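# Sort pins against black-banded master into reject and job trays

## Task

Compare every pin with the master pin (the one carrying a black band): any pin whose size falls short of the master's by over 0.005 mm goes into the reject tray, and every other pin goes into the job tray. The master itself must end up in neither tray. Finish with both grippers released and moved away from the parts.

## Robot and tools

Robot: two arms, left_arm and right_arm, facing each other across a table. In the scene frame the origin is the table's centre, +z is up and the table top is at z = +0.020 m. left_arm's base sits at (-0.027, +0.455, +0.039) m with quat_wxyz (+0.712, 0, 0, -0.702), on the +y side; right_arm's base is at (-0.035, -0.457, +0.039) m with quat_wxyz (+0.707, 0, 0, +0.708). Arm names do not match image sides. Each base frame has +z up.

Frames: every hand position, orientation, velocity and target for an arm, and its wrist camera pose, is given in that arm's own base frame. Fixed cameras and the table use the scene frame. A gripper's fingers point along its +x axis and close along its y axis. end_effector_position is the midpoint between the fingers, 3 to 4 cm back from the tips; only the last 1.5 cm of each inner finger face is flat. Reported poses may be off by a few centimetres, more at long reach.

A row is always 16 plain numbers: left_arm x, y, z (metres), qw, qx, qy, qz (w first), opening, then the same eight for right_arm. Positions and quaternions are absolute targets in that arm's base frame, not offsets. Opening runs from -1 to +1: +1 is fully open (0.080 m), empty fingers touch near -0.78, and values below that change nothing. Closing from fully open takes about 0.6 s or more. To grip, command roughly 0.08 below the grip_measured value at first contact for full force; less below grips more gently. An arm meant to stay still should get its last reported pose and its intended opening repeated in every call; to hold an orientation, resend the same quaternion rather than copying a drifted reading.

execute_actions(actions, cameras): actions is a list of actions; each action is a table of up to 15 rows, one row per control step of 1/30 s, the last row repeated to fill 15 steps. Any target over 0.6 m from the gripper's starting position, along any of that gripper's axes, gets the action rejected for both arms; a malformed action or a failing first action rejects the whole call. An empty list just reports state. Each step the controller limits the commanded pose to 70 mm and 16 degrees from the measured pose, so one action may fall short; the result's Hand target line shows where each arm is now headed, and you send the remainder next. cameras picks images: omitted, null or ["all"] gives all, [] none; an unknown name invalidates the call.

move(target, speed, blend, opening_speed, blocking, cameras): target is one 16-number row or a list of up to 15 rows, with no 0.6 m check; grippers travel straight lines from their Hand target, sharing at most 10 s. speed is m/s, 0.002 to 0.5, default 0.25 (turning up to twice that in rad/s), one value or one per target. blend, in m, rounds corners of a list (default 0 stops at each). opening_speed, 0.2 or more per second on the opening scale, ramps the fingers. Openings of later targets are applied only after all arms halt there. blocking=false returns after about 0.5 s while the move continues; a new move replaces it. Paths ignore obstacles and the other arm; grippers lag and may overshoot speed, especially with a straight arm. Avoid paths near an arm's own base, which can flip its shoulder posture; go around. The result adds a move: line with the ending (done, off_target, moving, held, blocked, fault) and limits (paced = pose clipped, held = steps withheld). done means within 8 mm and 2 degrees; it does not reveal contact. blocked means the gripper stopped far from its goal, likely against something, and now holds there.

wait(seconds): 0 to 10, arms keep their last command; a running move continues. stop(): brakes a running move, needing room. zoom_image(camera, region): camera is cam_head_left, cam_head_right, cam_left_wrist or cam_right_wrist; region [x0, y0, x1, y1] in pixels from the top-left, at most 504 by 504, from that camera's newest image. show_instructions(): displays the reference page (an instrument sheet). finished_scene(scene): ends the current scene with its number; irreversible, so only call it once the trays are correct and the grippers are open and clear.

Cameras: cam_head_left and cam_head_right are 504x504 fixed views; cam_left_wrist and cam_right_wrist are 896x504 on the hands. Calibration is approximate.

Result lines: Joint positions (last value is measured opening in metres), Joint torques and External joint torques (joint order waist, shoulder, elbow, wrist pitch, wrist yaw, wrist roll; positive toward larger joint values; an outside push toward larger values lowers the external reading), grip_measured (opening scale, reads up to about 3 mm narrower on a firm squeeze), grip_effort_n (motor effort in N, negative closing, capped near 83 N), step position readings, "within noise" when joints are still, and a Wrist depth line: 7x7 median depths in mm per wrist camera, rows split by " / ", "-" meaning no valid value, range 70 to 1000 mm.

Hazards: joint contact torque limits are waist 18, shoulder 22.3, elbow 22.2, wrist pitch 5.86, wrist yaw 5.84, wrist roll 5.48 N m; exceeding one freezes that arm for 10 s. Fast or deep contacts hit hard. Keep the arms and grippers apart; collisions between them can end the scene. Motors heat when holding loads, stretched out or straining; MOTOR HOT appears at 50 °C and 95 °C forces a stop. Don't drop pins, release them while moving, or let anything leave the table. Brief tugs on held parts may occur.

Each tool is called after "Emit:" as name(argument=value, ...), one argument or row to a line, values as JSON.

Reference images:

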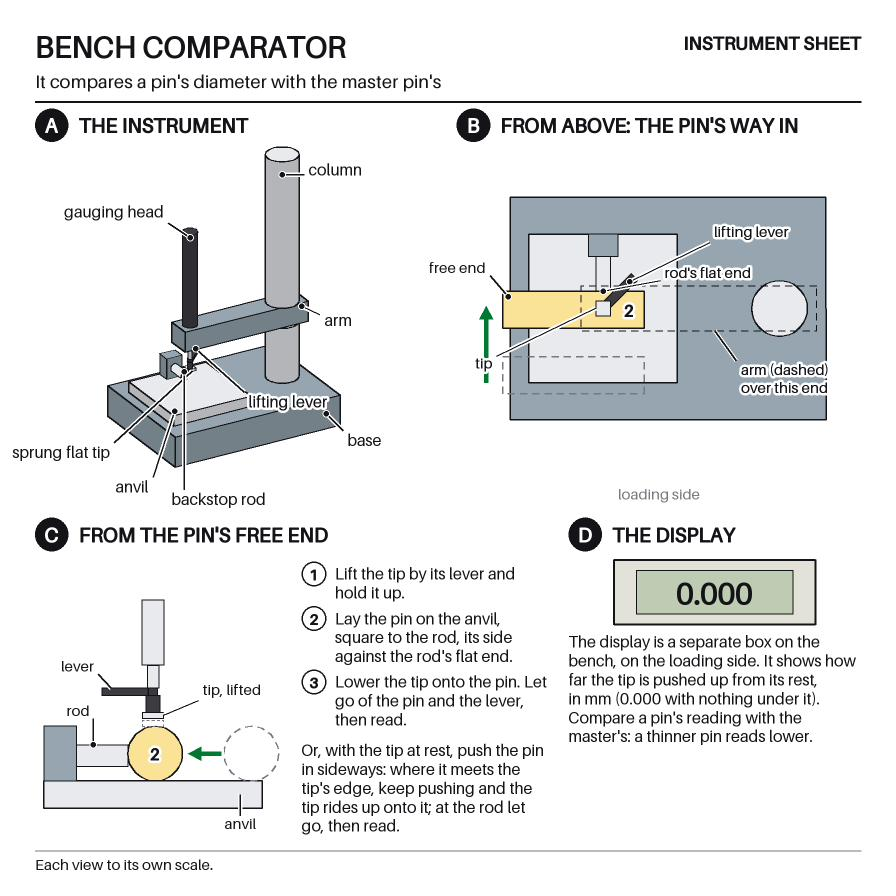

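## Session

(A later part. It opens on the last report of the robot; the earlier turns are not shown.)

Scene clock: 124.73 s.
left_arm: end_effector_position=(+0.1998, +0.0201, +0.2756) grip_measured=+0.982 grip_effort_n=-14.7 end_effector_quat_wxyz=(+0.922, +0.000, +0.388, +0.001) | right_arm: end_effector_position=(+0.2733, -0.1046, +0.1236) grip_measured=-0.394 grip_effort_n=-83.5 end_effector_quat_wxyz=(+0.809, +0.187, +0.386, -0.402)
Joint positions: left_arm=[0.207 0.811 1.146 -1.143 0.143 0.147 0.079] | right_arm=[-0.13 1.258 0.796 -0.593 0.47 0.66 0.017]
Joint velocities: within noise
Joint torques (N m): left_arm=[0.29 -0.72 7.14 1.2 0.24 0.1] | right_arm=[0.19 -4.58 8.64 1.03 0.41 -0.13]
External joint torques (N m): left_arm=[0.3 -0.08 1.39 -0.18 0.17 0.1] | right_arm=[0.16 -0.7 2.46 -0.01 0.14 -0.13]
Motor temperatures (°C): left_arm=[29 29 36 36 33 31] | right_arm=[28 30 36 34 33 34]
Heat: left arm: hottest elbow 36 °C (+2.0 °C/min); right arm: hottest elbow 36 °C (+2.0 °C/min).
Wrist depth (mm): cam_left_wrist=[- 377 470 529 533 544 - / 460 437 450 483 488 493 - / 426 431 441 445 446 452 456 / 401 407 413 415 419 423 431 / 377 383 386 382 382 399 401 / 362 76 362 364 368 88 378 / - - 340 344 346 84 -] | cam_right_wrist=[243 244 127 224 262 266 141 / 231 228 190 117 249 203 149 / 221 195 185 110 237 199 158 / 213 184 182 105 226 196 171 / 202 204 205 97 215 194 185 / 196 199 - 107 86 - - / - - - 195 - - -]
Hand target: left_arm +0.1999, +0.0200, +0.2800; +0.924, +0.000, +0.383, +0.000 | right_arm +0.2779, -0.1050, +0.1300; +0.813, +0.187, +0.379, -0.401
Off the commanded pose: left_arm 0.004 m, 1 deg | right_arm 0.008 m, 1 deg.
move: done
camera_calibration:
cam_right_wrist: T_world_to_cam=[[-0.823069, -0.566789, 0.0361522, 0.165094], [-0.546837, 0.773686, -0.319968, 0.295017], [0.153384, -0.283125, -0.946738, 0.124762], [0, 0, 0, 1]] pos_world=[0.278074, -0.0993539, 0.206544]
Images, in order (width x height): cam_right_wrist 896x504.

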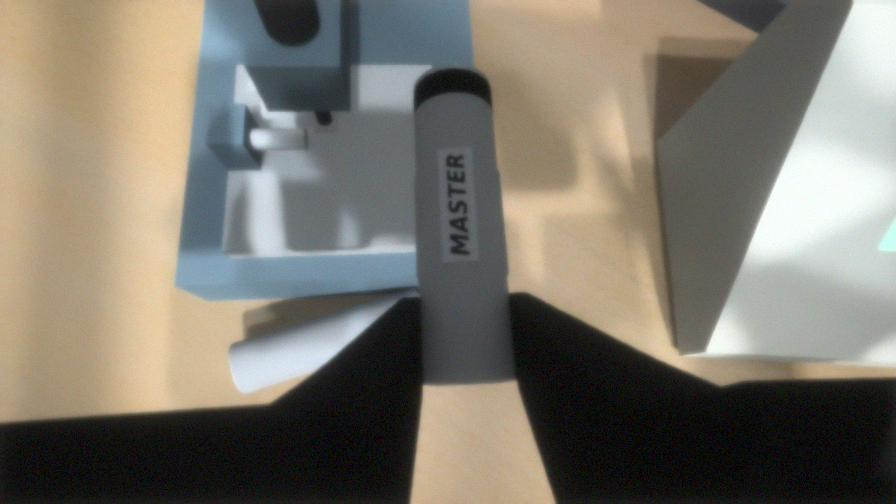

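Emit:
move(
  target=[
    [0.20, 0.02, 0.28, 0.92388, 0, 0.38268, 0, 0.98, 0.3045, -0.1225, 0.12, 0.8129, 0.1869, 0.3790, -0.4009, -0.60],
    [0.20, 0.02, 0.28, 0.92388, 0, 0.38268, 0, 0.98, 0.3045, -0.1225, 0.072, 0.8129, 0.1869, 0.3790, -0.4009, -0.60],
  ],
  speed=[0.08,0.05],
  cameras=["cam_right_wrist"],
)

Scene clock: 143.40 s.
left_arm: end_effector_position=(+0.1998, +0.0201, +0.2756) grip_measured=+0.982 grip_effort_n=-14.7 end_effector_quat_wxyz=(+0.922, +0.000, +0.388, +0.001) | right_arm: end_effector_position=(+0.3044, -0.1213, +0.0725) grip_measured=-0.394 grip_effort_n=-83.5 end_effector_quat_wxyz=(+0.813, +0.188, +0.380, -0.400)
Joint positions: left_arm=[0.207 0.811 1.146 -1.143 0.143 0.147 0.079] | right_arm=[-0.182 1.465 0.727 -0.277 0.442 0.607 0.017]
Joint velocities: within noise
Joint torques (N m): left_arm=[0.29 -0.74 7.13 1.2 0.24 0.1] | right_arm=[-0.21 -5.7 6.02 1.37 0.34 -0.13]
External joint torques (N m): left_arm=[0.3 -0.08 1.37 -0.19 0.17 0.1] | right_arm=[-0.18 -0.79 0.36 0.3 0.09 -0.13]
Motor temperatures (°C): left_arm=[29 29 36 37 33 31] | right_arm=[28 30 41 35 33 34]
Heat: left arm: hottest wrist pitch 37 °C (+1.0 °C/min); right arm: hottest elbow 41 °C (+4.0 °C/min).
Wrist depth (mm): cam_left_wrist=[- 376 456 529 534 543 - / 457 436 452 485 490 491 - / 425 432 441 447 448 453 456 / 399 406 411 416 421 422 430 / 377 384 386 383 382 399 402 / 363 76 360 363 367 88 379 / - - 340 343 347 84 -] | cam_right_wrist=[186 - - 160 198 203 205 / 178 117 119 118 187 191 167 / 169 127 129 111 177 181 158 / 162 124 124 105 168 173 156 / 155 126 127 98 133 164 154 / 149 151 - 133 86 - - / - - - 147 - - -]
Hand target: left_arm +0.1999, +0.0200, +0.2800; +0.924, +0.000, +0.383, +0.000 | right_arm +0.3044, -0.1225, +0.0719; +0.813, +0.187, +0.379, -0.401
Off the commanded pose: left_arm 0.004 m, 1 deg | right_arm 0.001 m, 0 deg.
move: done
camera_calibration:
cam_right_wrist: T_world_to_cam=[[-0.821091, -0.570256, 0.0248461, 0.182852], [-0.545015, 0.770327, -0.330989, 0.308499], [0.169609, -0.285314, -0.943307, 0.0614323], [0, 0, 0, 1]] pos_world=[0.307856, -0.115846, 0.155516]
Images, in order (width x height): cam_right_wrist 896x504.

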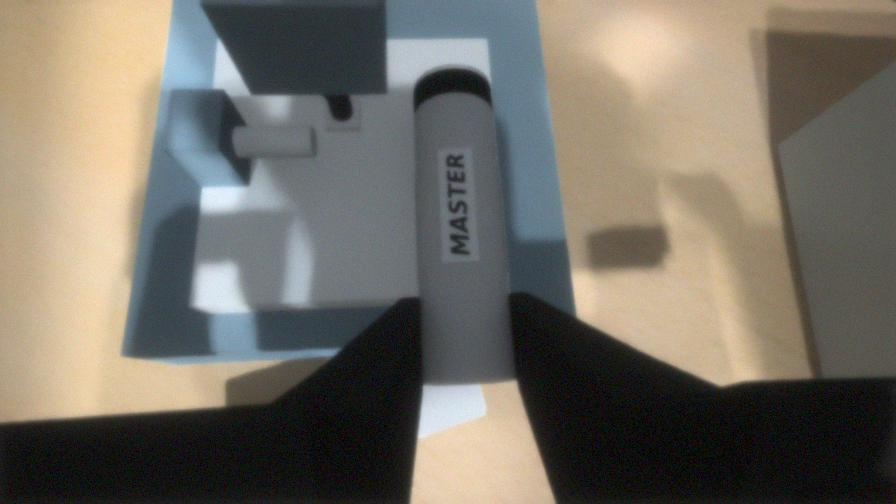

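Emit:
move(
  target=[
    [0.20, 0.02, 0.28, 0.92388, 0, 0.38268, 0, 0.98, 0.3035, -0.1230, 0.067, 0.8129, 0.1869, 0.3790, -0.4009, -0.60],
  ],
  speed=[0.04],
  cameras=[],
)

Emit:
move(
  target=[
    [0.20, 0.02, 0.28, 0.92388, 0, 0.38268, 0, 0.98, 0.3035, -0.1230, 0.063, 0.8129, 0.1869, 0.3790, -0.4009, -0.60],
  ],
  speed=[0.03],
  cameras=["cam_right_wrist"],
)

Scene clock: 158.93 s.
left_arm: end_effector_position=(+0.1998, +0.0201, +0.2756) grip_measured=+0.982 grip_effort_n=-14.7 end_effector_quat_wxyz=(+0.922, +0.000, +0.388, +0.001) | right_arm: end_effector_position=(+0.3048, -0.1220, +0.0701) grip_measured=-0.394 grip_effort_n=-83.5 end_effector_quat_wxyz=(+0.815, +0.189, +0.376, -0.400)
Joint positions: left_arm=[0.207 0.811 1.146 -1.143 0.143 0.147 0.079] | right_arm=[-0.184 1.469 0.714 -0.251 0.442 0.604 0.017]
Joint velocities: within noise
Joint torques (N m): left_arm=[0.3 -0.73 7.13 1.2 0.24 0.1] | right_arm=[-0.28 -5.23 5.71 1.28 0.29 -0.13]
External joint torques (N m): left_arm=[0.3 -0.11 1.37 -0.2 0.17 0.1] | right_arm=[-0.22 -0.24 -0.01 0.17 0.03 -0.14]
Motor temperatures (°C): left_arm=[29 29 36 37 33 31] | right_arm=[28 31 38 36 33 34]
Heat: left arm: hottest wrist pitch 37 °C (+1.0 °C/min); right arm: hottest elbow 38 °C (+1.0 °C/min).
Wrist depth (mm): cam_left_wrist=[- 376 455 525 534 540 - / 460 436 452 483 490 493 - / 425 430 441 446 448 453 456 / 401 407 411 416 419 421 432 / 377 383 386 382 383 400 404 / 361 76 361 363 367 88 378 / - - 340 343 346 84 -] | cam_right_wrist=[186 - - 158 196 200 203 / 177 116 133 117 185 189 186 / 169 126 128 110 174 179 158 / 161 123 123 104 166 170 157 / 153 124 121 98 104 162 155 / - 149 - 131 86 - - / - - - 145 - - -]
Hand target: left_arm +0.1999, +0.0200, +0.2800; +0.924, +0.000, +0.383, +0.000 | right_arm +0.3035, -0.1230, +0.0671; +0.813, +0.187, +0.379, -0.401
Off the commanded pose: left_arm 0.004 m, 1 deg | right_arm 0.003 m, 0 deg.
move: done
No camera images: "cameras" was empty.

Scene clock: 159.67 s.
left_arm: end_effector_position=(+0.1998, +0.0201, +0.2756) grip_measured=+0.982 grip_effort_n=-14.7 end_effector_quat_wxyz=(+0.922, +0.000, +0.388, +0.001) | right_arm: end_effector_position=(+0.3061, -0.1224, +0.0692) grip_measured=-0.394 grip_effort_n=-83.5 end_effector_quat_wxyz=(+0.816, +0.190, +0.371, -0.399)
Joint positions: left_arm=[0.207 0.811 1.146 -1.143 0.143 0.147 0.079] | right_arm=[-0.184 1.472 0.708 -0.231 0.442 0.604 0.017]
Joint velocities: within noise
Joint torques (N m): left_arm=[0.29 -0.73 7.14 1.2 0.24 0.1] | right_arm=[-0.24 -4.58 5.27 1.27 0.28 -0.13]
External joint torques (N m): left_arm=[0.28 -0.11 1.38 -0.19 0.18 0.1] | right_arm=[-0.28 0.43 -0.47 0.14 0.04 -0.13]
Motor temperatures (°C): left_arm=[29 29 36 37 33 31] | right_arm=[28 31 38 36 33 34]
Heat: left arm: hottest wrist pitch 37 °C (+1.0 °C/min); right arm: hottest elbow 38 °C (+1.0 °C/min).
Wrist depth (mm): cam_left_wrist=[- 377 456 528 533 543 - / 458 435 449 484 489 493 - / 425 430 443 446 447 453 455 / 402 407 410 416 420 421 431 / 377 383 385 382 382 398 402 / 363 76 360 364 368 88 378 / - - 341 343 347 84 -] | cam_right_wrist=[189 - - 159 196 200 202 / 179 148 118 117 185 189 188 / 170 126 128 110 174 178 160 / 162 123 123 104 138 170 159 / 156 125 119 98 104 161 157 / - 135 - 130 86 - - / - - - 144 - - -]
Hand target: left_arm +0.1999, +0.0200, +0.2800; +0.924, +0.000, +0.383, +0.000 | right_arm +0.3034, -0.1230, +0.0632; +0.813, +0.187, +0.379, -0.401
Off the commanded pose: left_arm 0.004 m, 1 deg | right_arm 0.007 m, 1 deg.
move: done
camera_calibration:
cam_right_wrist: T_world_to_cam=[[-0.821742, -0.569726, 0.0123542, 0.184856], [-0.538404, 0.769095, -0.344403, 0.307891], [0.186714, -0.289662, -0.938741, 0.0515888], [0, 0, 0, 1]] pos_world=[0.308041, -0.116537, 0.152183]
Images, in order (width x height): cam_right_wrist 896x504.

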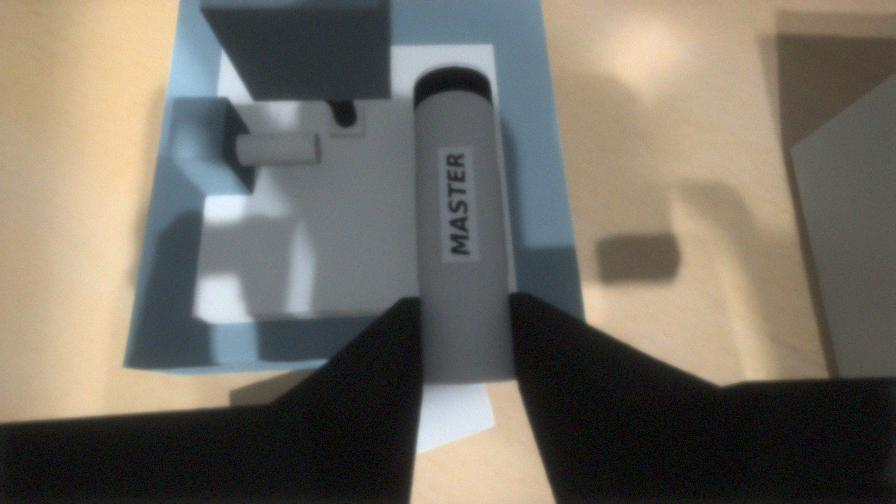

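Emit:
move(
  target=[
    [0.20, 0.02, 0.28, 0.92388, 0, 0.38268, 0, 0.98, 0.3035, -0.1230, 0.0655, 0.8129, 0.1869, 0.3790, -0.4009, -0.60],
    [0.20, 0.02, 0.28, 0.92388, 0, 0.38268, 0, 0.98, 0.3255, -0.1061, 0.0665, 0.8129, 0.1869, 0.3790, -0.4009, -0.60],
  ],
  speed=[0.03],
  cameras=["cam_right_wrist"],
)

speed must be one number or one for each of the 2 targets, got a list of 1; nothing of the call was run

Emit:
move(
  target=[
    [0.20, 0.02, 0.28, 0.92388, 0, 0.38268, 0, 0.98, 0.3035, -0.1230, 0.0655, 0.8129, 0.1869, 0.3790, -0.4009, -0.60],
    [0.20, 0.02, 0.28, 0.92388, 0, 0.38268, 0, 0.98, 0.3255, -0.1061, 0.0665, 0.8129, 0.1869, 0.3790, -0.4009, -0.60],
  ],
  speed=0.03,
  cameras=["cam_right_wrist"],
)

Scene clock: 166.87 s.
left_arm: end_effector_position=(+0.1998, +0.0201, +0.2756) grip_measured=+0.982 grip_effort_n=-14.7 end_effector_quat_wxyz=(+0.922, +0.000, +0.388, +0.001) | right_arm: end_effector_position=(+0.3222, -0.1096, +0.0690) grip_measured=-0.394 grip_effort_n=-83.5 end_effector_quat_wxyz=(+0.813, +0.186, +0.375, -0.406)
Joint positions: left_arm=[0.207 0.811 1.146 -1.143 0.143 0.147 0.079] | right_arm=[-0.118 1.542 0.78 -0.276 0.491 0.671 0.017]
Joint velocities: within noise
Joint torques (N m): left_arm=[0.3 -0.72 7.14 1.2 0.24 0.1] | right_arm=[0.69 -4.85 7.02 0.93 -0.01 0.13]
External joint torques (N m): left_arm=[0.3 -0.04 1.33 -0.19 0.17 0.09] | right_arm=[0.64 0.65 1.29 -0.15 -0.28 0.13]
Motor temperatures (°C): left_arm=[29 29 36 37 33 31] | right_arm=[28 31 38 36 33 34]
Heat: left arm: hottest wrist pitch 37 °C (+1.0 °C/min); right arm: hottest elbow 38 °C (+2.0 °C/min).
Wrist depth (mm): cam_left_wrist=[- 375 447 523 535 543 - / 458 435 451 484 489 492 - / 425 431 440 447 448 453 455 / 402 405 412 416 421 421 431 / 376 384 385 381 383 399 402 / 363 76 361 364 367 88 378 / - - 340 343 347 84 -] | cam_right_wrist=[186 188 151 - 164 204 206 / 177 177 135 112 151 192 195 / 168 168 126 110 143 181 180 / 160 158 123 105 128 172 172 / 153 151 119 98 104 162 164 / - - - 129 86 - - / - - - 142 - - -]
Hand target: left_arm +0.1999, +0.0200, +0.2800; +0.924, +0.000, +0.383, +0.000 | right_arm +0.3254, -0.1060, +0.0665; +0.813, +0.187, +0.379, -0.401
Off the commanded pose: left_arm 0.004 m, 1 deg | right_arm 0.005 m, 1 deg.
move: done
camera_calibration:
cam_right_wrist: T_world_to_cam=[[-0.827166, -0.56122, 0.0287659, 0.206948], [-0.535514, 0.771692, -0.343099, 0.305927], [0.170356, -0.299205, -0.938859, 0.0563905], [0, 0, 0, 1]] pos_world=[0.325402, -0.103066, 0.151953]
Images, in order (width x height): cam_right_wrist 896x504.

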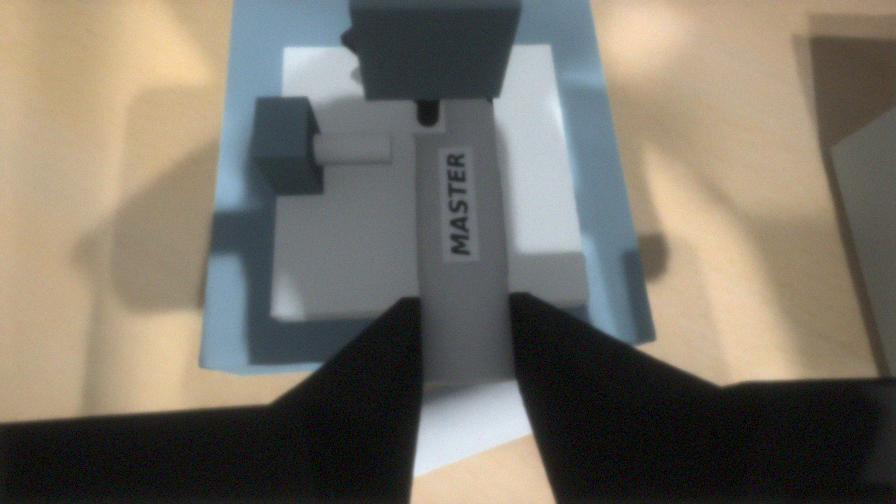

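Emit:
move(
  target=[
    [0.20, 0.02, 0.28, 0.92388, 0, 0.38268, 0, 0.98, 0.3342, -0.0994, 0.0665, 0.8129, 0.1869, 0.3790, -0.4009, -0.60],
  ],
  speed=0.03,
  cameras=["cam_right_wrist"],
)

Scene clock: 170.17 s.
left_arm: end_effector_position=(+0.1998, +0.0201, +0.2756) grip_measured=+0.982 grip_effort_n=-14.7 end_effector_quat_wxyz=(+0.922, +0.000, +0.388, +0.001) | right_arm: end_effector_position=(+0.3282, -0.1053, +0.0690) grip_measured=-0.394 grip_effort_n=-83.5 end_effector_quat_wxyz=(+0.810, +0.184, +0.375, -0.411)
Joint positions: left_arm=[0.207 0.811 1.146 -1.143 0.143 0.147 0.079] | right_arm=[-0.095 1.57 0.81 -0.296 0.513 0.698 0.017]
Joint velocities: within noise
Joint torques (N m): left_arm=[0.29 -0.73 7.13 1.2 0.24 0.1] | right_arm=[1.03 -4.76 7.3 1.22 -0.31 0.11]
External joint torques (N m): left_arm=[0.3 -0.09 1.35 -0.2 0.17 0.1] | right_arm=[1 0.87 1.68 0.19 -0.6 0.11]
Motor temperatures (°C): left_arm=[29 29 36 37 33 31] | right_arm=[28 31 38 35 33 34]
Heat: left arm: hottest wrist pitch 37 °C (+1.0 °C/min); right arm: hottest elbow 38 °C (+2.0 °C/min).
Wrist depth (mm): cam_left_wrist=[- 378 446 518 536 540 - / 460 436 451 484 490 490 - / 425 433 442 447 447 453 456 / 402 405 412 416 419 420 431 / 377 383 386 381 383 399 402 / 362 76 361 364 367 88 379 / - - 340 344 346 84 -] | cam_right_wrist=[184 188 155 - 161 206 209 / 175 177 135 111 150 193 196 / 166 168 126 110 135 182 182 / 159 160 123 105 128 172 174 / 151 152 119 98 104 162 166 / - - - 129 86 - - / - - - 142 - - -]
Hand target: left_arm +0.1999, +0.0200, +0.2800; +0.924, +0.000, +0.383, +0.000 | right_arm +0.3339, -0.0994, +0.0666; +0.813, +0.187, +0.379, -0.401
Off the commanded pose: left_arm 0.004 m, 1 deg | right_arm 0.009 m, 1 deg.
move: off_target (right_arm)
camera_calibration:
cam_right_wrist: T_world_to_cam=[[-0.831963, -0.553597, 0.0369894, 0.21607], [-0.53054, 0.774258, -0.345039, 0.304594], [0.162373, -0.306684, -0.937859, 0.0584192], [0, 0, 0, 1]] pos_world=[0.331876, -0.0983023, 0.151894]
Images, in order (width x height): cam_right_wrist 896x504.

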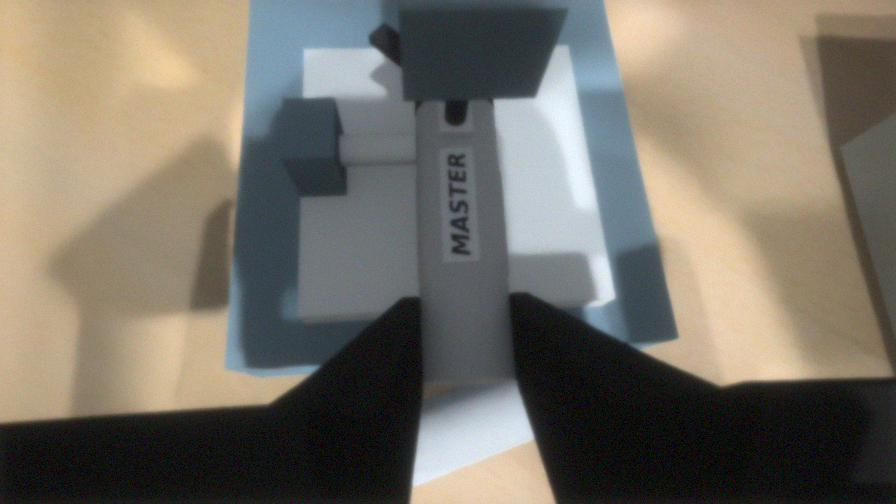

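Emit:
move(
  target=[
    [0.20, 0.02, 0.28, 0.92388, 0, 0.38268, 0, 0.98, 0.3275, -0.1058, 0.0670, 0.8129, 0.1869, 0.3790, -0.4009, -0.60],
    [0.20, 0.02, 0.28, 0.92388, 0, 0.38268, 0, 0.98, 0.3275, -0.1058, 0.0670, 0.8129, 0.1869, 0.3790, -0.4009, -0.05],
  ],
  speed=0.03,
  opening_speed=0.6,
  cameras=["cam_right_wrist"],
)

Scene clock: 176.13 s.
left_arm: end_effector_position=(+0.1998, +0.0201, +0.2756) grip_measured=+0.982 grip_effort_n=-14.7 end_effector_quat_wxyz=(+0.922, +0.000, +0.388, +0.001) | right_arm: end_effector_position=(+0.3290, -0.1061, +0.0691) grip_measured=-0.054 grip_effort_n=14.2 end_effector_quat_wxyz=(+0.813, +0.188, +0.376, -0.402)
Joint positions: left_arm=[0.207 0.811 1.146 -1.143 0.143 0.147 0.079] | right_arm=[-0.107 1.563 0.804 -0.282 0.486 0.68 0.033]
Joint velocities: within noise
Joint torques (N m): left_arm=[0.3 -0.73 7.14 1.2 0.24 0.1] | right_arm=[-0.04 -6.72 5.44 1.12 0.2 -0.13]
External joint torques (N m): left_arm=[0.3 -0.09 1.39 -0.18 0.18 0.1] | right_arm=[-0.05 -1.1 -0.24 0.05 -0.07 -0.13]
Motor temperatures (°C): left_arm=[29 29 36 37 33 31] | right_arm=[28 32 38 35 33 34]
Heat: left arm: hottest wrist pitch 37 °C (+1.0 °C/min); right arm: hottest elbow 38 °C (+2.0 °C/min).
Wrist depth (mm): cam_left_wrist=[- 378 444 520 534 543 - / 459 437 451 483 489 492 - / 426 432 443 447 448 451 456 / 401 404 411 415 419 421 433 / 377 383 386 382 382 399 402 / 362 76 360 364 368 88 378 / - - 340 344 347 84 -] | cam_right_wrist=[184 187 153 - 156 199 202 / 175 177 135 111 138 188 191 / 166 168 125 110 132 178 179 / 159 160 123 104 125 169 171 / 152 152 117 100 107 160 164 / 146 - - 130 87 - - / - - - 129 - - -]
Hand target: left_arm +0.1999, +0.0200, +0.2800; +0.924, +0.000, +0.383, +0.000 | right_arm +0.3275, -0.1058, +0.0670; +0.813, +0.187, +0.379, -0.401
Off the commanded pose: left_arm 0.004 m, 1 deg | right_arm 0.003 m, 0 deg.
move: done
camera_calibration:
cam_right_wrist: T_world_to_cam=[[-0.823704, -0.566568, 0.0226465, 0.213214], [-0.539702, 0.771145, -0.337722, 0.307794], [0.173879, -0.290406, -0.940973, 0.0562458], [0, 0, 0, 1]] pos_world=[0.331962, -0.10022, 0.152046]
Images, in order (width x height): cam_right_wrist 896x504.

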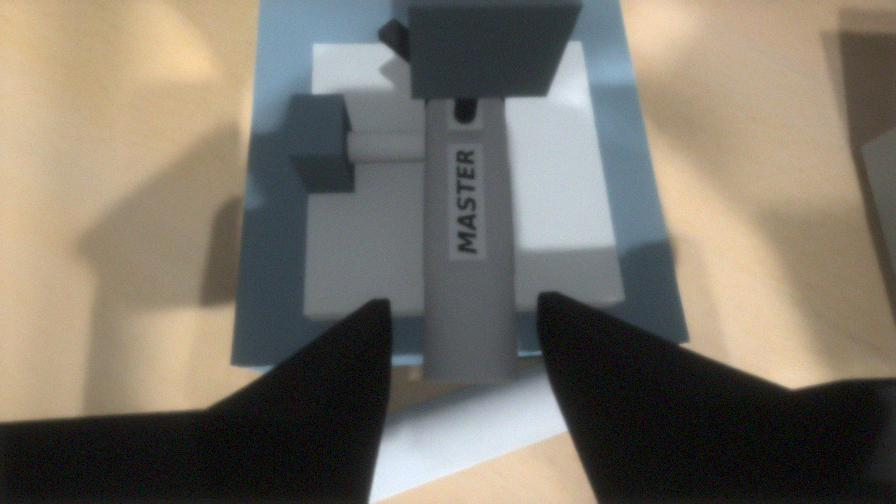

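Emit:
move(
  target=[
    [0.20, 0.02, 0.28, 0.92388, 0, 0.38268, 0, 0.98, 0.3005, -0.070, 0.12, 0.8129, 0.1869, 0.3790, -0.4009, -0.05],
    [0.20, 0.02, 0.28, 0.92388, 0, 0.38268, 0, 0.98, 0.25, -0.06, 0.19, 0.8129, 0.1869, 0.3790, -0.4009, -0.05],
  ],
  speed=[0.12,0.2],
  cameras=["cam_right_wrist"],
)

Emit:
zoom_image(
  camera="cam_right_wrist",
  region=[640, 140, 896, 290],
)

Scene clock: 182.17 s.
left_arm: end_effector_position=(+0.1998, +0.0201, +0.2756) grip_measured=+0.982 grip_effort_n=-14.7 end_effector_quat_wxyz=(+0.922, +0.000, +0.388, +0.001) | right_arm: end_effector_position=(+0.2489, -0.0603, +0.1850) grip_measured=-0.054 grip_effort_n=14.2 end_effector_quat_wxyz=(+0.810, +0.183, +0.386, -0.402)
Joint positions: left_arm=[0.207 0.811 1.146 -1.143 0.143 0.147 0.079] | right_arm=[0.085 1.158 0.989 -0.994 0.569 0.873 0.033]
Joint velocities: within noise
Joint torques (N m): left_arm=[0.29 -0.73 7.13 1.2 0.24 0.1] | right_arm=[0.22 -4.62 7.86 0.71 0.48 0.14]
External joint torques (N m): left_arm=[0.28 -0.1 1.35 -0.21 0.17 0.1] | right_arm=[0.21 -1.53 1.74 -0.19 0.15 0.14]
Motor temperatures (°C): left_arm=[29 29 36 37 33 31] | right_arm=[28 32 38 35 33 34]
Heat: left arm: hottest wrist pitch 37 °C (+1.0 °C/min); right arm: hottest elbow 38 °C (+2.0 °C/min).
Wrist depth (mm): cam_left_wrist=[- 378 455 528 535 541 - / 459 434 450 483 490 493 - / 426 432 441 448 446 453 456 / 401 405 410 414 420 420 430 / 378 383 384 383 382 399 402 / 360 76 360 365 367 88 378 / - - 340 344 347 84 -] | cam_right_wrist=[318 324 288 304 346 231 217 / 302 308 252 283 326 228 226 / 288 294 258 268 308 241 241 / 275 279 272 284 294 259 261 / 263 268 257 276 103 286 289 / 250 - - 263 80 - - / - - - 252 - - -]
Hand target: left_arm +0.1999, +0.0200, +0.2800; +0.924, +0.000, +0.383, +0.000 | right_arm +0.2499, -0.0600, +0.1899; +0.813, +0.187, +0.379, -0.401
Off the commanded pose: left_arm 0.004 m, 1 deg | right_arm 0.005 m, 1 deg.
move: done
camera_calibration:
cam_right_wrist: T_world_to_cam=[[-0.820032, -0.570886, 0.0404526, 0.166126], [-0.551228, 0.768829, -0.324113, 0.268635], [0.153931, -0.288082, -0.945153, 0.198395], [0, 0, 0, 1]] pos_world=[0.253769, -0.054541, 0.267862]
Images, in order (width x height): cam_right_wrist 896x504.

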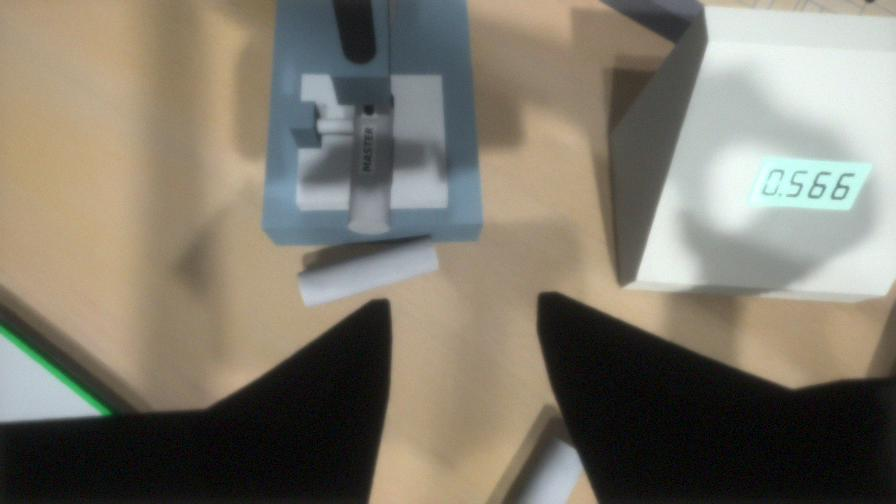

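Scaled by 1.969 from the camera's 896x504 image, which has a finer 1280x720 frame.

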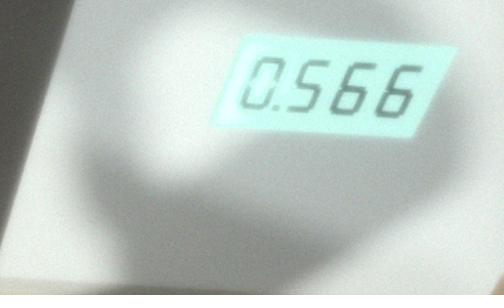

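Emit:
zoom_image(
  camera="cam_right_wrist",
  region=[745, 150, 875, 215],
)

Scaled by 3.877 from the camera's 896x504 image, which has a finer 1280x720 frame.

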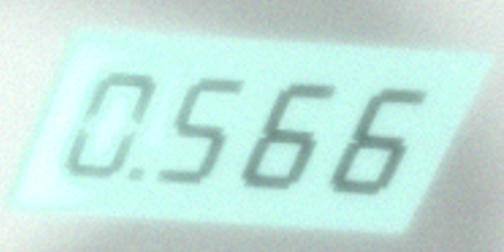

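Emit:
move(
  target=[
    [0.20, 0.02, 0.28, 0.92388, 0, 0.38268, 0, 0.98, 0.298, -0.071, 0.118, 0.8129, 0.1869, 0.3790, -0.4009, -0.05],
    [0.20, 0.02, 0.28, 0.92388, 0, 0.38268, 0, 0.98, 0.325, -0.1073, 0.0645, 0.8129, 0.1869, 0.3790, -0.4009, -0.05],
  ],
  speed=[0.2,0.1],
  cameras=["cam_right_wrist"],
)

Scene clock: 198.67 s.
left_arm: end_effector_position=(+0.1998, +0.0201, +0.2756) grip_measured=+0.982 grip_effort_n=-14.7 end_effector_quat_wxyz=(+0.922, +0.000, +0.388, +0.001) | right_arm: end_effector_position=(+0.3267, -0.1068, +0.0690) grip_measured=-0.054 grip_effort_n=14.2 end_effector_quat_wxyz=(+0.815, +0.189, +0.373, -0.400)
Joint positions: left_arm=[0.207 0.811 1.146 -1.143 0.143 0.147 0.079] | right_arm=[-0.111 1.551 0.788 -0.268 0.482 0.674 0.033]
Joint velocities: within noise
Joint torques (N m): left_arm=[0.3 -0.72 7.14 1.2 0.24 0.1] | right_arm=[-0.24 -5.6 5.5 1.15 0.2 -0.12]
External joint torques (N m): left_arm=[0.31 -0.1 1.42 -0.18 0.17 0.09] | right_arm=[-0.26 -0.09 -0.15 0.08 -0.07 -0.12]
Motor temperatures (°C): left_arm=[29 29 37 37 33 31] | right_arm=[28 32 38 34 33 34]
Heat: left arm: hottest elbow 37 °C (+1.0 °C/min); right arm: hottest elbow 38 °C (-3.0 °C/min).
Wrist depth (mm): cam_left_wrist=[- 375 445 519 539 544 - / 461 434 448 484 490 493 - / 425 430 440 448 448 455 456 / 401 407 411 415 419 421 431 / 376 383 385 381 382 400 402 / 361 76 361 364 367 88 377 / - - 339 343 346 84 -] | cam_right_wrist=[186 189 154 - 159 200 202 / 177 178 117 110 140 189 191 / 168 169 125 109 132 178 178 / 160 160 123 103 126 169 171 / 153 153 117 98 107 160 163 / 147 - - 130 87 - - / - - - 131 142 - -]
Hand target: left_arm +0.1999, +0.0200, +0.2800; +0.924, +0.000, +0.383, +0.000 | right_arm +0.3250, -0.1072, +0.0646; +0.813, +0.187, +0.379, -0.401
Off the commanded pose: left_arm 0.004 m, 1 deg | right_arm 0.005 m, 1 deg.
move: done
camera_calibration:
cam_right_wrist: T_world_to_cam=[[-0.822601, -0.568368, 0.0168732, 0.210775], [-0.53887, 0.76975, -0.342206, 0.30699], [0.181511, -0.290591, -0.939474, 0.0537879], [0, 0, 0, 1]] pos_world=[0.329048, -0.100877, 0.152029]
Images, in order (width x height): cam_right_wrist 896x504.

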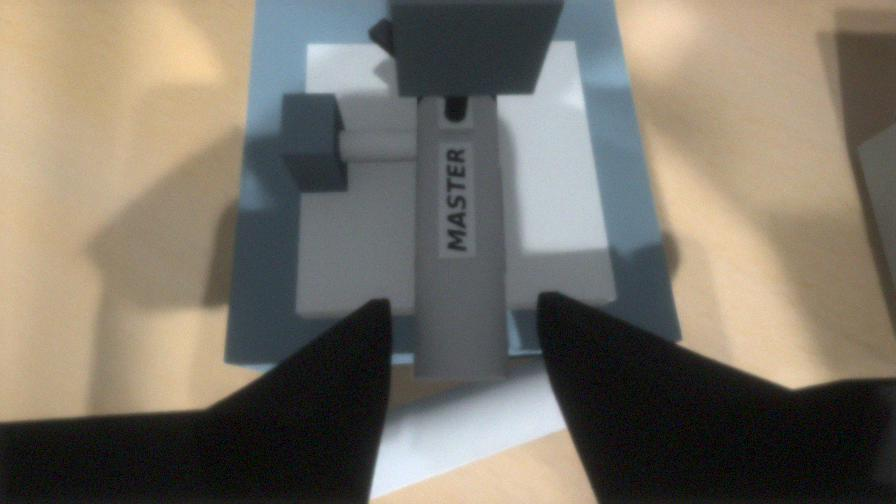

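Emit:
move(
  target=[
    [0.20, 0.02, 0.28, 0.92388, 0, 0.38268, 0, 0.98, 0.325, -0.1073, 0.0645, 0.8129, 0.1869, 0.3790, -0.4009, -0.60],
    [0.20, 0.02, 0.28, 0.92388, 0, 0.38268, 0, 0.98, 0.3005, -0.126, 0.069, 0.8129, 0.1869, 0.3790, -0.4009, -0.60],
    [0.20, 0.02, 0.28, 0.92388, 0, 0.38268, 0, 0.98, 0.295, -0.120, 0.13, 0.8129, 0.1869, 0.3790, -0.4009, -0.60],
    [0.20, 0.02, 0.28, 0.92388, 0, 0.38268, 0, 0.98, 0.22, 0.02, 0.13, 0.9063, 0, 0.4226, 0, -0.60],
  ],
  speed=[0.1,0.05,0.1,0.2],
  opening_speed=0.8,
  cameras=["cam_right_wrist"],
)

Scene clock: 208.07 s.
left_arm: end_effector_position=(+0.1998, +0.0201, +0.2756) grip_measured=+0.982 grip_effort_n=-14.7 end_effector_quat_wxyz=(+0.922, +0.000, +0.388, +0.001) | right_arm: end_effector_position=(+0.2201, +0.0191, +0.1276) grip_measured=-0.392 grip_effort_n=-83.5 end_effector_quat_wxyz=(+0.903, +0.001, +0.429, -0.003)
Joint positions: left_arm=[0.207 0.811 1.146 -1.143 0.143 0.147 0.079] | right_arm=[0.158 0.778 0.57 -0.685 0.105 0.127 0.017]
Joint velocities: within noise
Joint torques (N m): left_arm=[0.29 -0.72 7.14 1.21 0.24 0.1] | right_arm=[0.21 -3.14 7.02 1.33 0.01 -0.13]
External joint torques (N m): left_arm=[0.29 -0.1 1.42 -0.17 0.17 0.1] | right_arm=[0.21 -1.95 0.47 0.05 -0.04 -0.14]
Motor temperatures (°C): left_arm=[29 29 37 37 33 31] | right_arm=[28 32 38 34 33 34]
Heat: left arm: hottest elbow 37 °C (+1.0 °C/min); right arm: hottest elbow 38 °C (-2.0 °C/min).
Wrist depth (mm): cam_left_wrist=[- 377 472 528 534 542 - / 459 436 450 486 489 494 - / 425 431 441 447 449 454 455 / 401 408 409 415 418 422 430 / 377 384 385 383 383 399 402 / 362 76 360 364 367 88 379 / - - 340 344 346 84 -] | cam_right_wrist=[251 253 257 262 265 228 217 / 238 242 244 116 252 225 210 / 229 232 234 109 240 226 212 / 221 223 225 104 229 230 232 / 212 214 216 97 218 220 223 / 205 207 - 205 86 - - / - - - 200 - - -]
Hand target: left_arm +0.1999, +0.0200, +0.2800; +0.924, +0.000, +0.383, +0.000 | right_arm +0.2200, +0.0200, +0.1299; +0.906, +0.000, +0.423, +0.000
Off the commanded pose: left_arm 0.004 m, 1 deg | right_arm 0.003 m, 1 deg.
move: done
camera_calibration:
cam_right_wrist: T_world_to_cam=[[-0.0551703, -0.998056, 0.0289799, 0.0313653], [-0.946067, 0.0429727, -0.321108, 0.273498], [0.319239, -0.0451326, -0.946599, 0.13068], [0, 0, 0, 1]] pos_world=[0.218759, 0.0254494, 0.210615]
Images, in order (width x height): cam_right_wrist 896x504.

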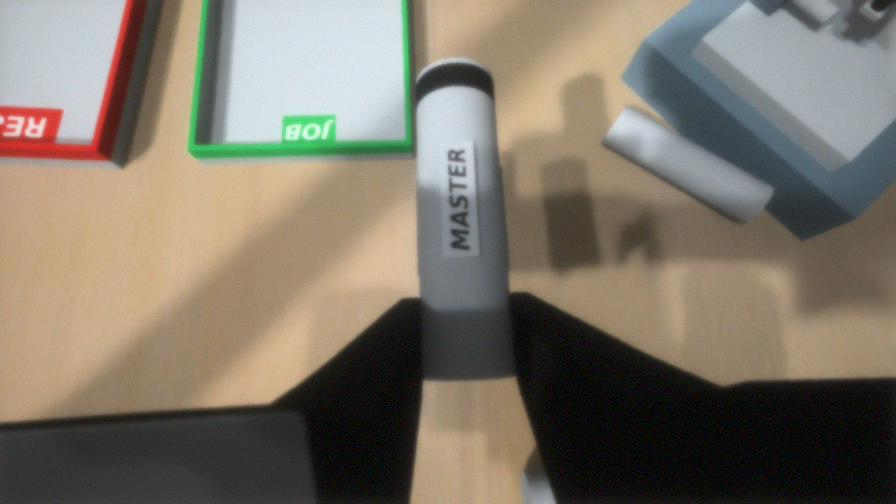

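Emit:
move(
  target=[
    [0.20, 0.02, 0.28, 0.92388, 0, 0.38268, 0, 0.98, 0.203, 0.045, 0.05, 0.9063, 0, 0.4226, 0, -0.60],
    [0.20, 0.02, 0.28, 0.92388, 0, 0.38268, 0, 0.98, 0.203, 0.045, 0.0255, 0.9063, 0, 0.4226, 0, -0.60],
  ],
  speed=[0.15,0.05],
  cameras=[],
)

Emit:
move(
  target=[0.20, 0.02, 0.28, 0.92388, 0, 0.38268, 0, 0.98, 0.203, 0.045, 0.0215, 0.9063, 0, 0.4226, 0, -0.60],
  speed=0.03,
  cameras=["cam_right_wrist"],
)

Scene clock: 213.57 s.
left_arm: end_effector_position=(+0.1998, +0.0201, +0.2756) grip_measured=+0.982 grip_effort_n=-14.7 end_effector_quat_wxyz=(+0.922, +0.000, +0.388, +0.001) | right_arm: end_effector_position=(+0.2033, +0.0452, +0.0266) grip_measured=-0.392 grip_effort_n=-83.5 end_effector_quat_wxyz=(+0.906, +0.000, +0.423, +0.001)
Joint positions: left_arm=[0.207 0.811 1.146 -1.143 0.143 0.147 0.079] | right_arm=[0.398 0.848 0.174 -0.238 0.25 0.31 0.017]
Joint velocities: within noise
Joint torques (N m): left_arm=[0.3 -0.73 7.14 1.2 0.24 0.1] | right_arm=[0.18 -1.28 6.12 1.43 0.27 0.11]
External joint torques (N m): left_arm=[0.3 -0.09 1.41 -0.17 0.17 0.09] | right_arm=[0.17 -0.17 -0.05 0.14 0.14 0.11]
Motor temperatures (°C): left_arm=[29 29 37 37 33 31] | right_arm=[28 32 38 35 33 34]
Heat: left arm: hottest elbow 37 °C (+1.0 °C/min); right arm: hottest elbow 38 °C (-1.0 °C/min).
Wrist depth (mm): cam_left_wrist=[- 378 468 526 535 545 - / 460 437 451 482 491 492 - / 426 432 443 447 447 454 457 / 402 407 411 416 419 421 433 / 378 384 385 382 383 400 401 / 360 76 361 365 368 88 378 / - - 339 344 347 84 -] | cam_right_wrist=[140 141 143 145 146 148 149 / 132 134 135 115 138 140 141 / 126 127 128 109 131 133 134 / 120 121 122 105 125 126 128 / 115 116 117 97 118 121 121 / 111 112 - 112 86 - - / - - - 108 - - -]
Hand target: left_arm +0.1999, +0.0200, +0.2800; +0.924, +0.000, +0.383, +0.000 | right_arm +0.2030, +0.0450, +0.0255; +0.906, +0.000, +0.423, +0.000
Off the commanded pose: left_arm 0.004 m, 1 deg | right_arm 0.001 m, 0 deg.
move: done
No camera images: "cameras" was empty.

Scene clock: 214.37 s.
left_arm: end_effector_position=(+0.1998, +0.0201, +0.2756) grip_measured=+0.982 grip_effort_n=-14.7 end_effector_quat_wxyz=(+0.922, +0.000, +0.388, +0.001) | right_arm: end_effector_position=(+0.2052, +0.0457, +0.0252) grip_measured=-0.392 grip_effort_n=-83.5 end_effector_quat_wxyz=(+0.908, +0.001, +0.419, +0.001)
Joint positions: left_arm=[0.207 0.811 1.146 -1.143 0.143 0.147 0.079] | right_arm=[0.398 0.862 0.165 -0.206 0.251 0.31 0.017]
Joint velocities: within noise
Joint torques (N m): left_arm=[0.3 -0.73 7.13 1.21 0.24 0.1] | right_arm=[0.17 -1.09 5.59 1.27 0.22 0.12]
External joint torques (N m): left_arm=[0.3 -0.11 1.37 -0.2 0.17 0.09] | right_arm=[0.16 0.02 -0.4 0.02 0.09 0.11]
Motor temperatures (°C): left_arm=[29 29 37 37 33 31] | right_arm=[28 32 38 35 33 34]
Heat: left arm: hottest elbow 37 °C (+1.0 °C/min); right arm: hottest elbow 38 °C (-1.0 °C/min).
Wrist depth (mm): cam_left_wrist=[- 377 471 526 536 542 - / 459 437 450 484 491 491 - / 424 431 442 446 450 453 456 / 401 408 410 416 421 419 432 / 376 383 386 382 383 399 402 / 362 76 360 364 366 88 377 / - - 339 343 346 84 -] | cam_right_wrist=[140 142 143 145 146 148 149 / 133 134 135 116 138 139 141 / 127 127 128 109 131 132 133 / 120 121 122 105 124 125 127 / 115 115 117 97 117 120 120 / 111 111 - 111 86 - - / - - - 107 - - -]
Hand target: left_arm +0.1999, +0.0200, +0.2800; +0.924, +0.000, +0.383, +0.000 | right_arm +0.2029, +0.0449, +0.0215; +0.906, +0.000, +0.423, +0.000
Off the commanded pose: left_arm 0.004 m, 1 deg | right_arm 0.004 m, 1 deg.
move: done
camera_calibration:
cam_right_wrist: T_world_to_cam=[[-0.0473017, -0.998617, 0.0229493, 0.0587145], [-0.938957, 0.0366144, -0.34208, 0.224729], [0.340767, -0.0377294, -0.93939, 0.0347153], [0, 0, 0, 1]] pos_world=[0.201959, 0.0517147, 0.108139]
Images, in order (width x height): cam_right_wrist 896x504.

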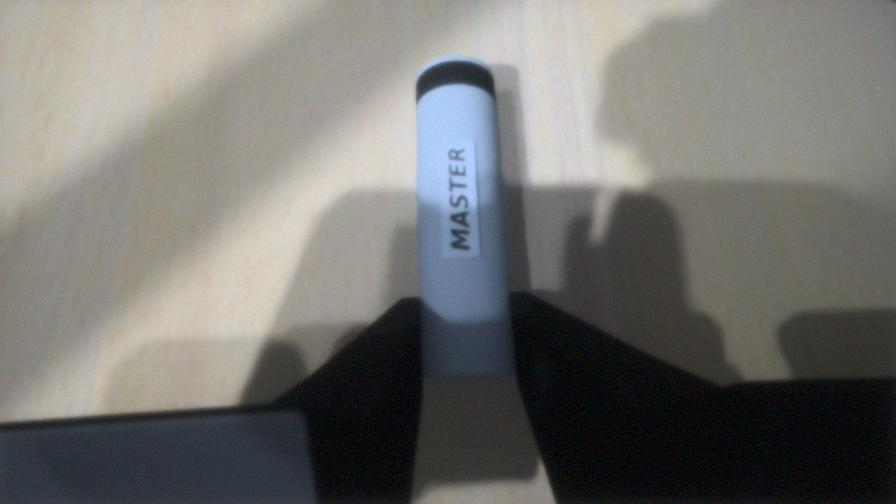

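Emit:
move(
  target=[
    [0.20, 0.02, 0.28, 0.92388, 0, 0.38268, 0, 0.98, 0.203, 0.045, 0.022, 0.9063, 0, 0.4226, 0, -0.05],
    [0.20, 0.02, 0.28, 0.92388, 0, 0.38268, 0, 0.98, 0.165, 0.045, 0.07, 0.9063, 0, 0.4226, 0, 0.1],
    [0.20, 0.02, 0.28, 0.92388, 0, 0.38268, 0, 0.98, 0.23, -0.01, 0.20, 0.8396, 0.1527, 0.3915, -0.3436, 0.1],
  ],
  speed=[0.1,0.1,0.25],
  opening_speed=0.8,
  cameras=["cam_right_wrist","cam_head_right"],
)

Scene clock: 223.07 s.
left_arm: end_effector_position=(+0.1998, +0.0201, +0.2756) grip_measured=+0.982 grip_effort_n=-14.7 end_effector_quat_wxyz=(+0.922, +0.000, +0.388, +0.001) | right_arm: end_effector_position=(+0.2283, -0.0094, +0.1973) grip_measured=+0.096 grip_effort_n=14.2 end_effector_quat_wxyz=(+0.840, +0.150, +0.395, -0.341)
Joint positions: left_arm=[0.207 0.811 1.146 -1.143 0.143 0.147 0.079] | right_arm=[0.353 1.092 1.006 -1.145 0.623 1 0.039]
Joint velocities: within noise
Joint torques (N m): left_arm=[0.29 -0.73 7.13 1.2 0.24 0.1] | right_arm=[-0.21 -2.65 7.66 0.61 0.53 0.15]
External joint torques (N m): left_arm=[0.3 -0.07 1.37 -0.19 0.17 0.1] | right_arm=[-0.2 -0.13 1.7 -0.17 0.16 0.15]
Motor temperatures (°C): left_arm=[29 29 37 37 33 31] | right_arm=[28 31 38 35 33 34]
Heat: left arm: hottest elbow 37 °C (+1.0 °C/min); right arm: hottest elbow 38 °C (+0.0 °C/min).
Wrist depth (mm): cam_left_wrist=[- 376 471 524 536 542 - / 458 436 447 484 491 490 - / 427 431 441 446 446 454 457 / 400 407 411 416 421 420 432 / 378 383 386 380 383 397 402 / 361 76 361 364 368 88 378 / - - 340 344 346 84 -] | cam_right_wrist=[339 344 350 306 366 370 243 / 321 326 329 294 347 283 254 / 298 308 313 298 328 280 268 / 286 293 301 305 312 303 288 / 274 280 286 290 93 302 308 / 264 - 86 278 81 - - / - - 239 264 - - -]
Hand target: left_arm +0.1999, +0.0200, +0.2800; +0.924, +0.000, +0.383, +0.000 | right_arm +0.2300, -0.0100, +0.1999; +0.840, +0.153, +0.392, -0.344
Off the commanded pose: left_arm 0.004 m, 1 deg | right_arm 0.003 m, 1 deg.
move: done
camera_calibration:
cam_right_wrist: T_world_to_cam=[[-0.725148, -0.687205, 0.0437026, 0.154372], [-0.658812, 0.673923, -0.334357, 0.247896], [0.20032, -0.27125, -0.941433, 0.216714], [0, 0, 0, 1]] pos_world=[0.231847, -0.00219414, 0.280162]
Images, in order (width x height): cam_head_right 504x504, cam_right_wrist 896x504.

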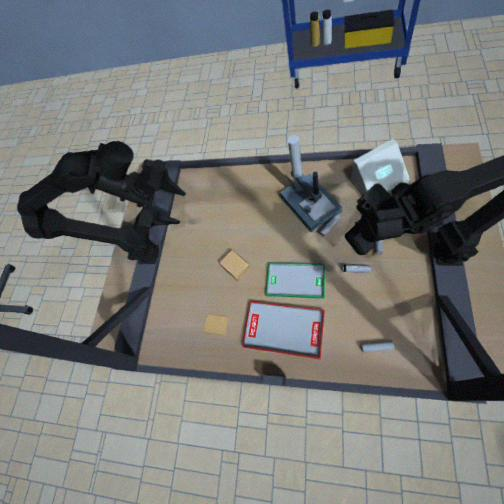

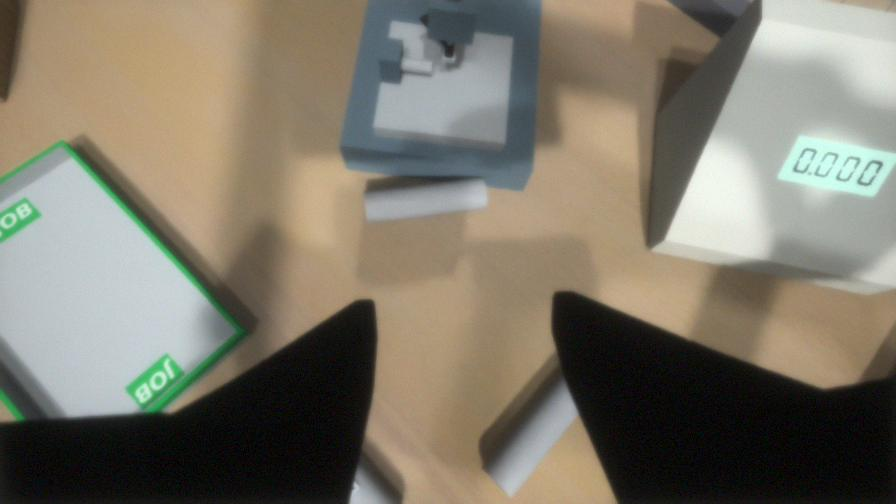

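Emit:
move(
  target=[
    [0.20, 0.02, 0.28, 0.92388, 0, 0.38268, 0, 0.98, 0.305, -0.083, 0.09, 0.8543, 0.1411, 0.3983, -0.3025, -0.80],
    [0.20, 0.02, 0.28, 0.92388, 0, 0.38268, 0, 0.98, 0.309, -0.087, 0.044, 0.8543, 0.1411, 0.3983, -0.3025, -0.80],
  ],
  speed=[0.15,0.05],
  cameras=["cam_right_wrist"],
)

Scene clock: 245.90 s.
left_arm: end_effector_position=(+0.1998, +0.0201, +0.2756) grip_measured=+0.982 grip_effort_n=-14.7 end_effector_quat_wxyz=(+0.922, +0.000, +0.388, +0.001) | right_arm: end_effector_position=(+0.3112, -0.0867, +0.0483) grip_measured=-0.794 grip_effort_n=-30.9 end_effector_quat_wxyz=(+0.857, +0.143, +0.393, -0.303)
Joint positions: left_arm=[0.207 0.811 1.146 -1.143 0.143 0.147 0.079] | right_arm=[-0.109 1.467 0.596 -0.073 0.356 0.46 0]
Joint velocities: within noise
Joint torques (N m): left_arm=[0.29 -0.72 7.13 1.21 0.24 0.1] | right_arm=[-0.22 -4.79 5.23 1.26 0.12 -0.13]
External joint torques (N m): left_arm=[0.3 -0.09 1.36 -0.19 0.17 0.09] | right_arm=[-0.22 -0.04 -0.29 0.05 -0.08 -0.13]
Motor temperatures (°C): left_arm=[29 29 37 37 33 31] | right_arm=[28 31 39 34 33 34]
Heat: left arm: hottest elbow 37 °C (+1.0 °C/min); right arm: hottest elbow 39 °C (+1.0 °C/min).
Wrist depth (mm): cam_left_wrist=[- 377 461 522 533 543 - / 459 436 450 482 491 493 - / 425 430 443 447 448 454 456 / 401 406 411 415 421 421 433 / 375 383 385 381 382 399 400 / 361 76 360 365 367 88 378 / - - 340 344 345 84 -] | cam_right_wrist=[163 165 131 118 121 134 175 / 155 156 122 113 114 125 165 / 147 148 117 111 110 119 157 / 140 141 141 137 118 117 148 / 134 135 123 94 119 139 142 / 129 130 - 84 - - - / - - - - - - -]
Hand target: left_arm +0.1999, +0.0200, +0.2800; +0.924, +0.000, +0.383, +0.000 | right_arm +0.3090, -0.0870, +0.0441; +0.854, +0.141, +0.398, -0.303
Off the commanded pose: left_arm 0.004 m, 1 deg | right_arm 0.005 m, 1 deg.
move: done
camera_calibration:
cam_right_wrist: T_world_to_cam=[[-0.667539, -0.744324, 0.0192957, 0.146133], [-0.70357, 0.622085, -0.343511, 0.314618], [0.24368, -0.242883, -0.938951, 0.0277025], [0, 0, 0, 1]] pos_world=[0.312155, -0.0802204, 0.131266]
Images, in order (width x height): cam_right_wrist 896x504.

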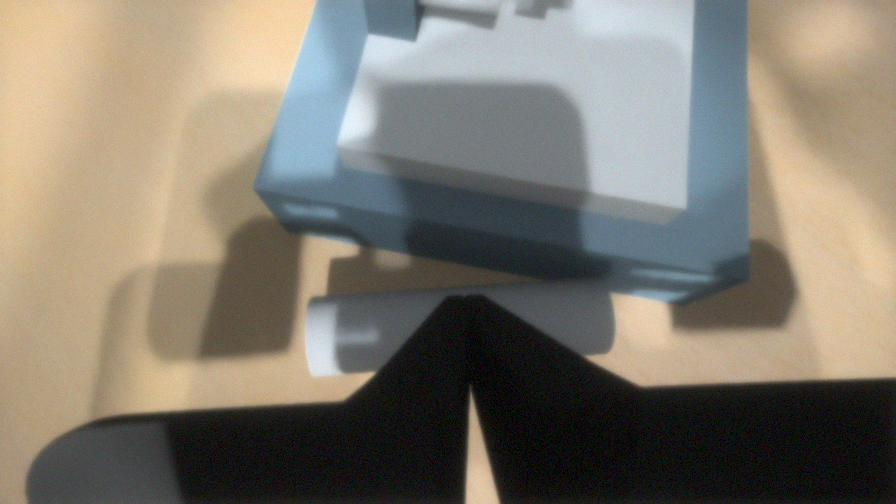

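Emit:
move(
  target=[0.20, 0.02, 0.28, 0.92388, 0, 0.38268, 0, 0.98, 0.309, -0.087, 0.032, 0.8543, 0.1411, 0.3983, -0.3025, -0.80],
  speed=0.03,
  cameras=["cam_right_wrist"],
)

Scene clock: 254.77 s.
left_arm: end_effector_position=(+0.1998, +0.0201, +0.2756) grip_measured=+0.982 grip_effort_n=-14.7 end_effector_quat_wxyz=(+0.922, +0.000, +0.388, +0.001) | right_arm: end_effector_position=(+0.3142, -0.0874, +0.0411) grip_measured=-0.794 grip_effort_n=-30.9 end_effector_quat_wxyz=(+0.860, +0.145, +0.385, -0.302)
Joint positions: left_arm=[0.207 0.811 1.146 -1.143 0.143 0.147 0.079] | right_arm=[-0.11 1.497 0.576 -0.006 0.356 0.46 0]
Joint velocities: within noise
Joint torques (N m): left_arm=[0.29 -0.73 7.14 1.2 0.24 0.1] | right_arm=[-0.12 -3.94 4.43 1.05 0.11 -0.13]
External joint torques (N m): left_arm=[0.29 -0.11 1.4 -0.19 0.17 0.1] | right_arm=[-0.1 0.92 -1.02 -0.2 -0.09 -0.13]
Motor temperatures (°C): left_arm=[29 29 37 37 33 31] | right_arm=[28 31 39 34 33 34]
Heat: left arm: hottest elbow 37 °C (+0.0 °C/min); right arm: hottest elbow 39 °C (+1.0 °C/min).
Wrist depth (mm): cam_left_wrist=[- 377 462 517 533 544 - / 459 437 450 484 488 493 - / 425 430 441 448 445 453 457 / 400 406 412 416 419 421 431 / 378 384 385 382 382 399 402 / 363 76 361 363 368 88 378 / - - 340 342 346 84 -] | cam_right_wrist=[160 161 127 112 115 126 168 / 152 152 117 107 109 120 158 / 143 144 111 108 105 105 150 / 136 137 135 129 110 109 142 / 129 130 112 86 113 132 135 / 124 125 - 84 - - - / - - - - - - -]
Hand target: left_arm +0.1999, +0.0200, +0.2800; +0.924, +0.000, +0.383, +0.000 | right_arm +0.3088, -0.0870, +0.0322; +0.854, +0.141, +0.398, -0.303
Off the commanded pose: left_arm 0.004 m, 1 deg | right_arm 0.011 m, 2 deg.
move: off_target (right_arm)
camera_calibration:
cam_right_wrist: T_world_to_cam=[[-0.668635, -0.743533, 0.00928849, 0.148584], [-0.696885, 0.62223, -0.356625, 0.313162], [0.259383, -0.244925, -0.934202, 0.0147714], [0, 0, 0, 1]] pos_world=[0.313755, -0.0807643, 0.124101]
Images, in order (width x height): cam_right_wrist 896x504.

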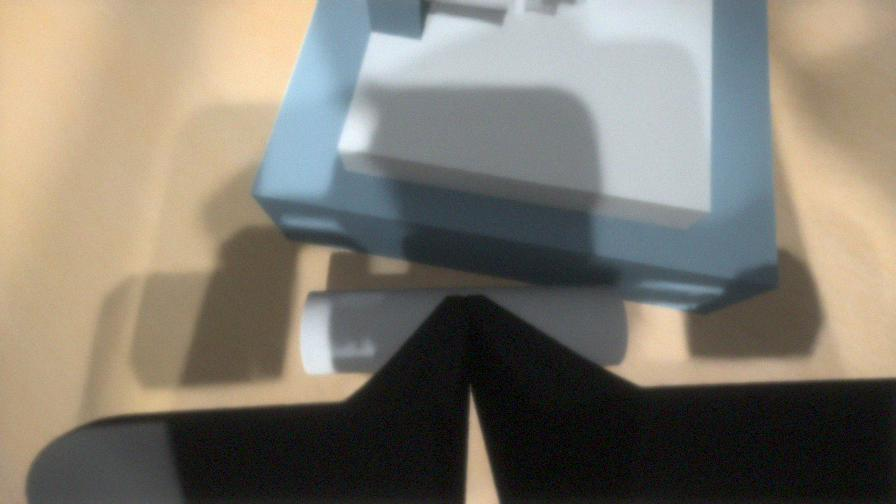

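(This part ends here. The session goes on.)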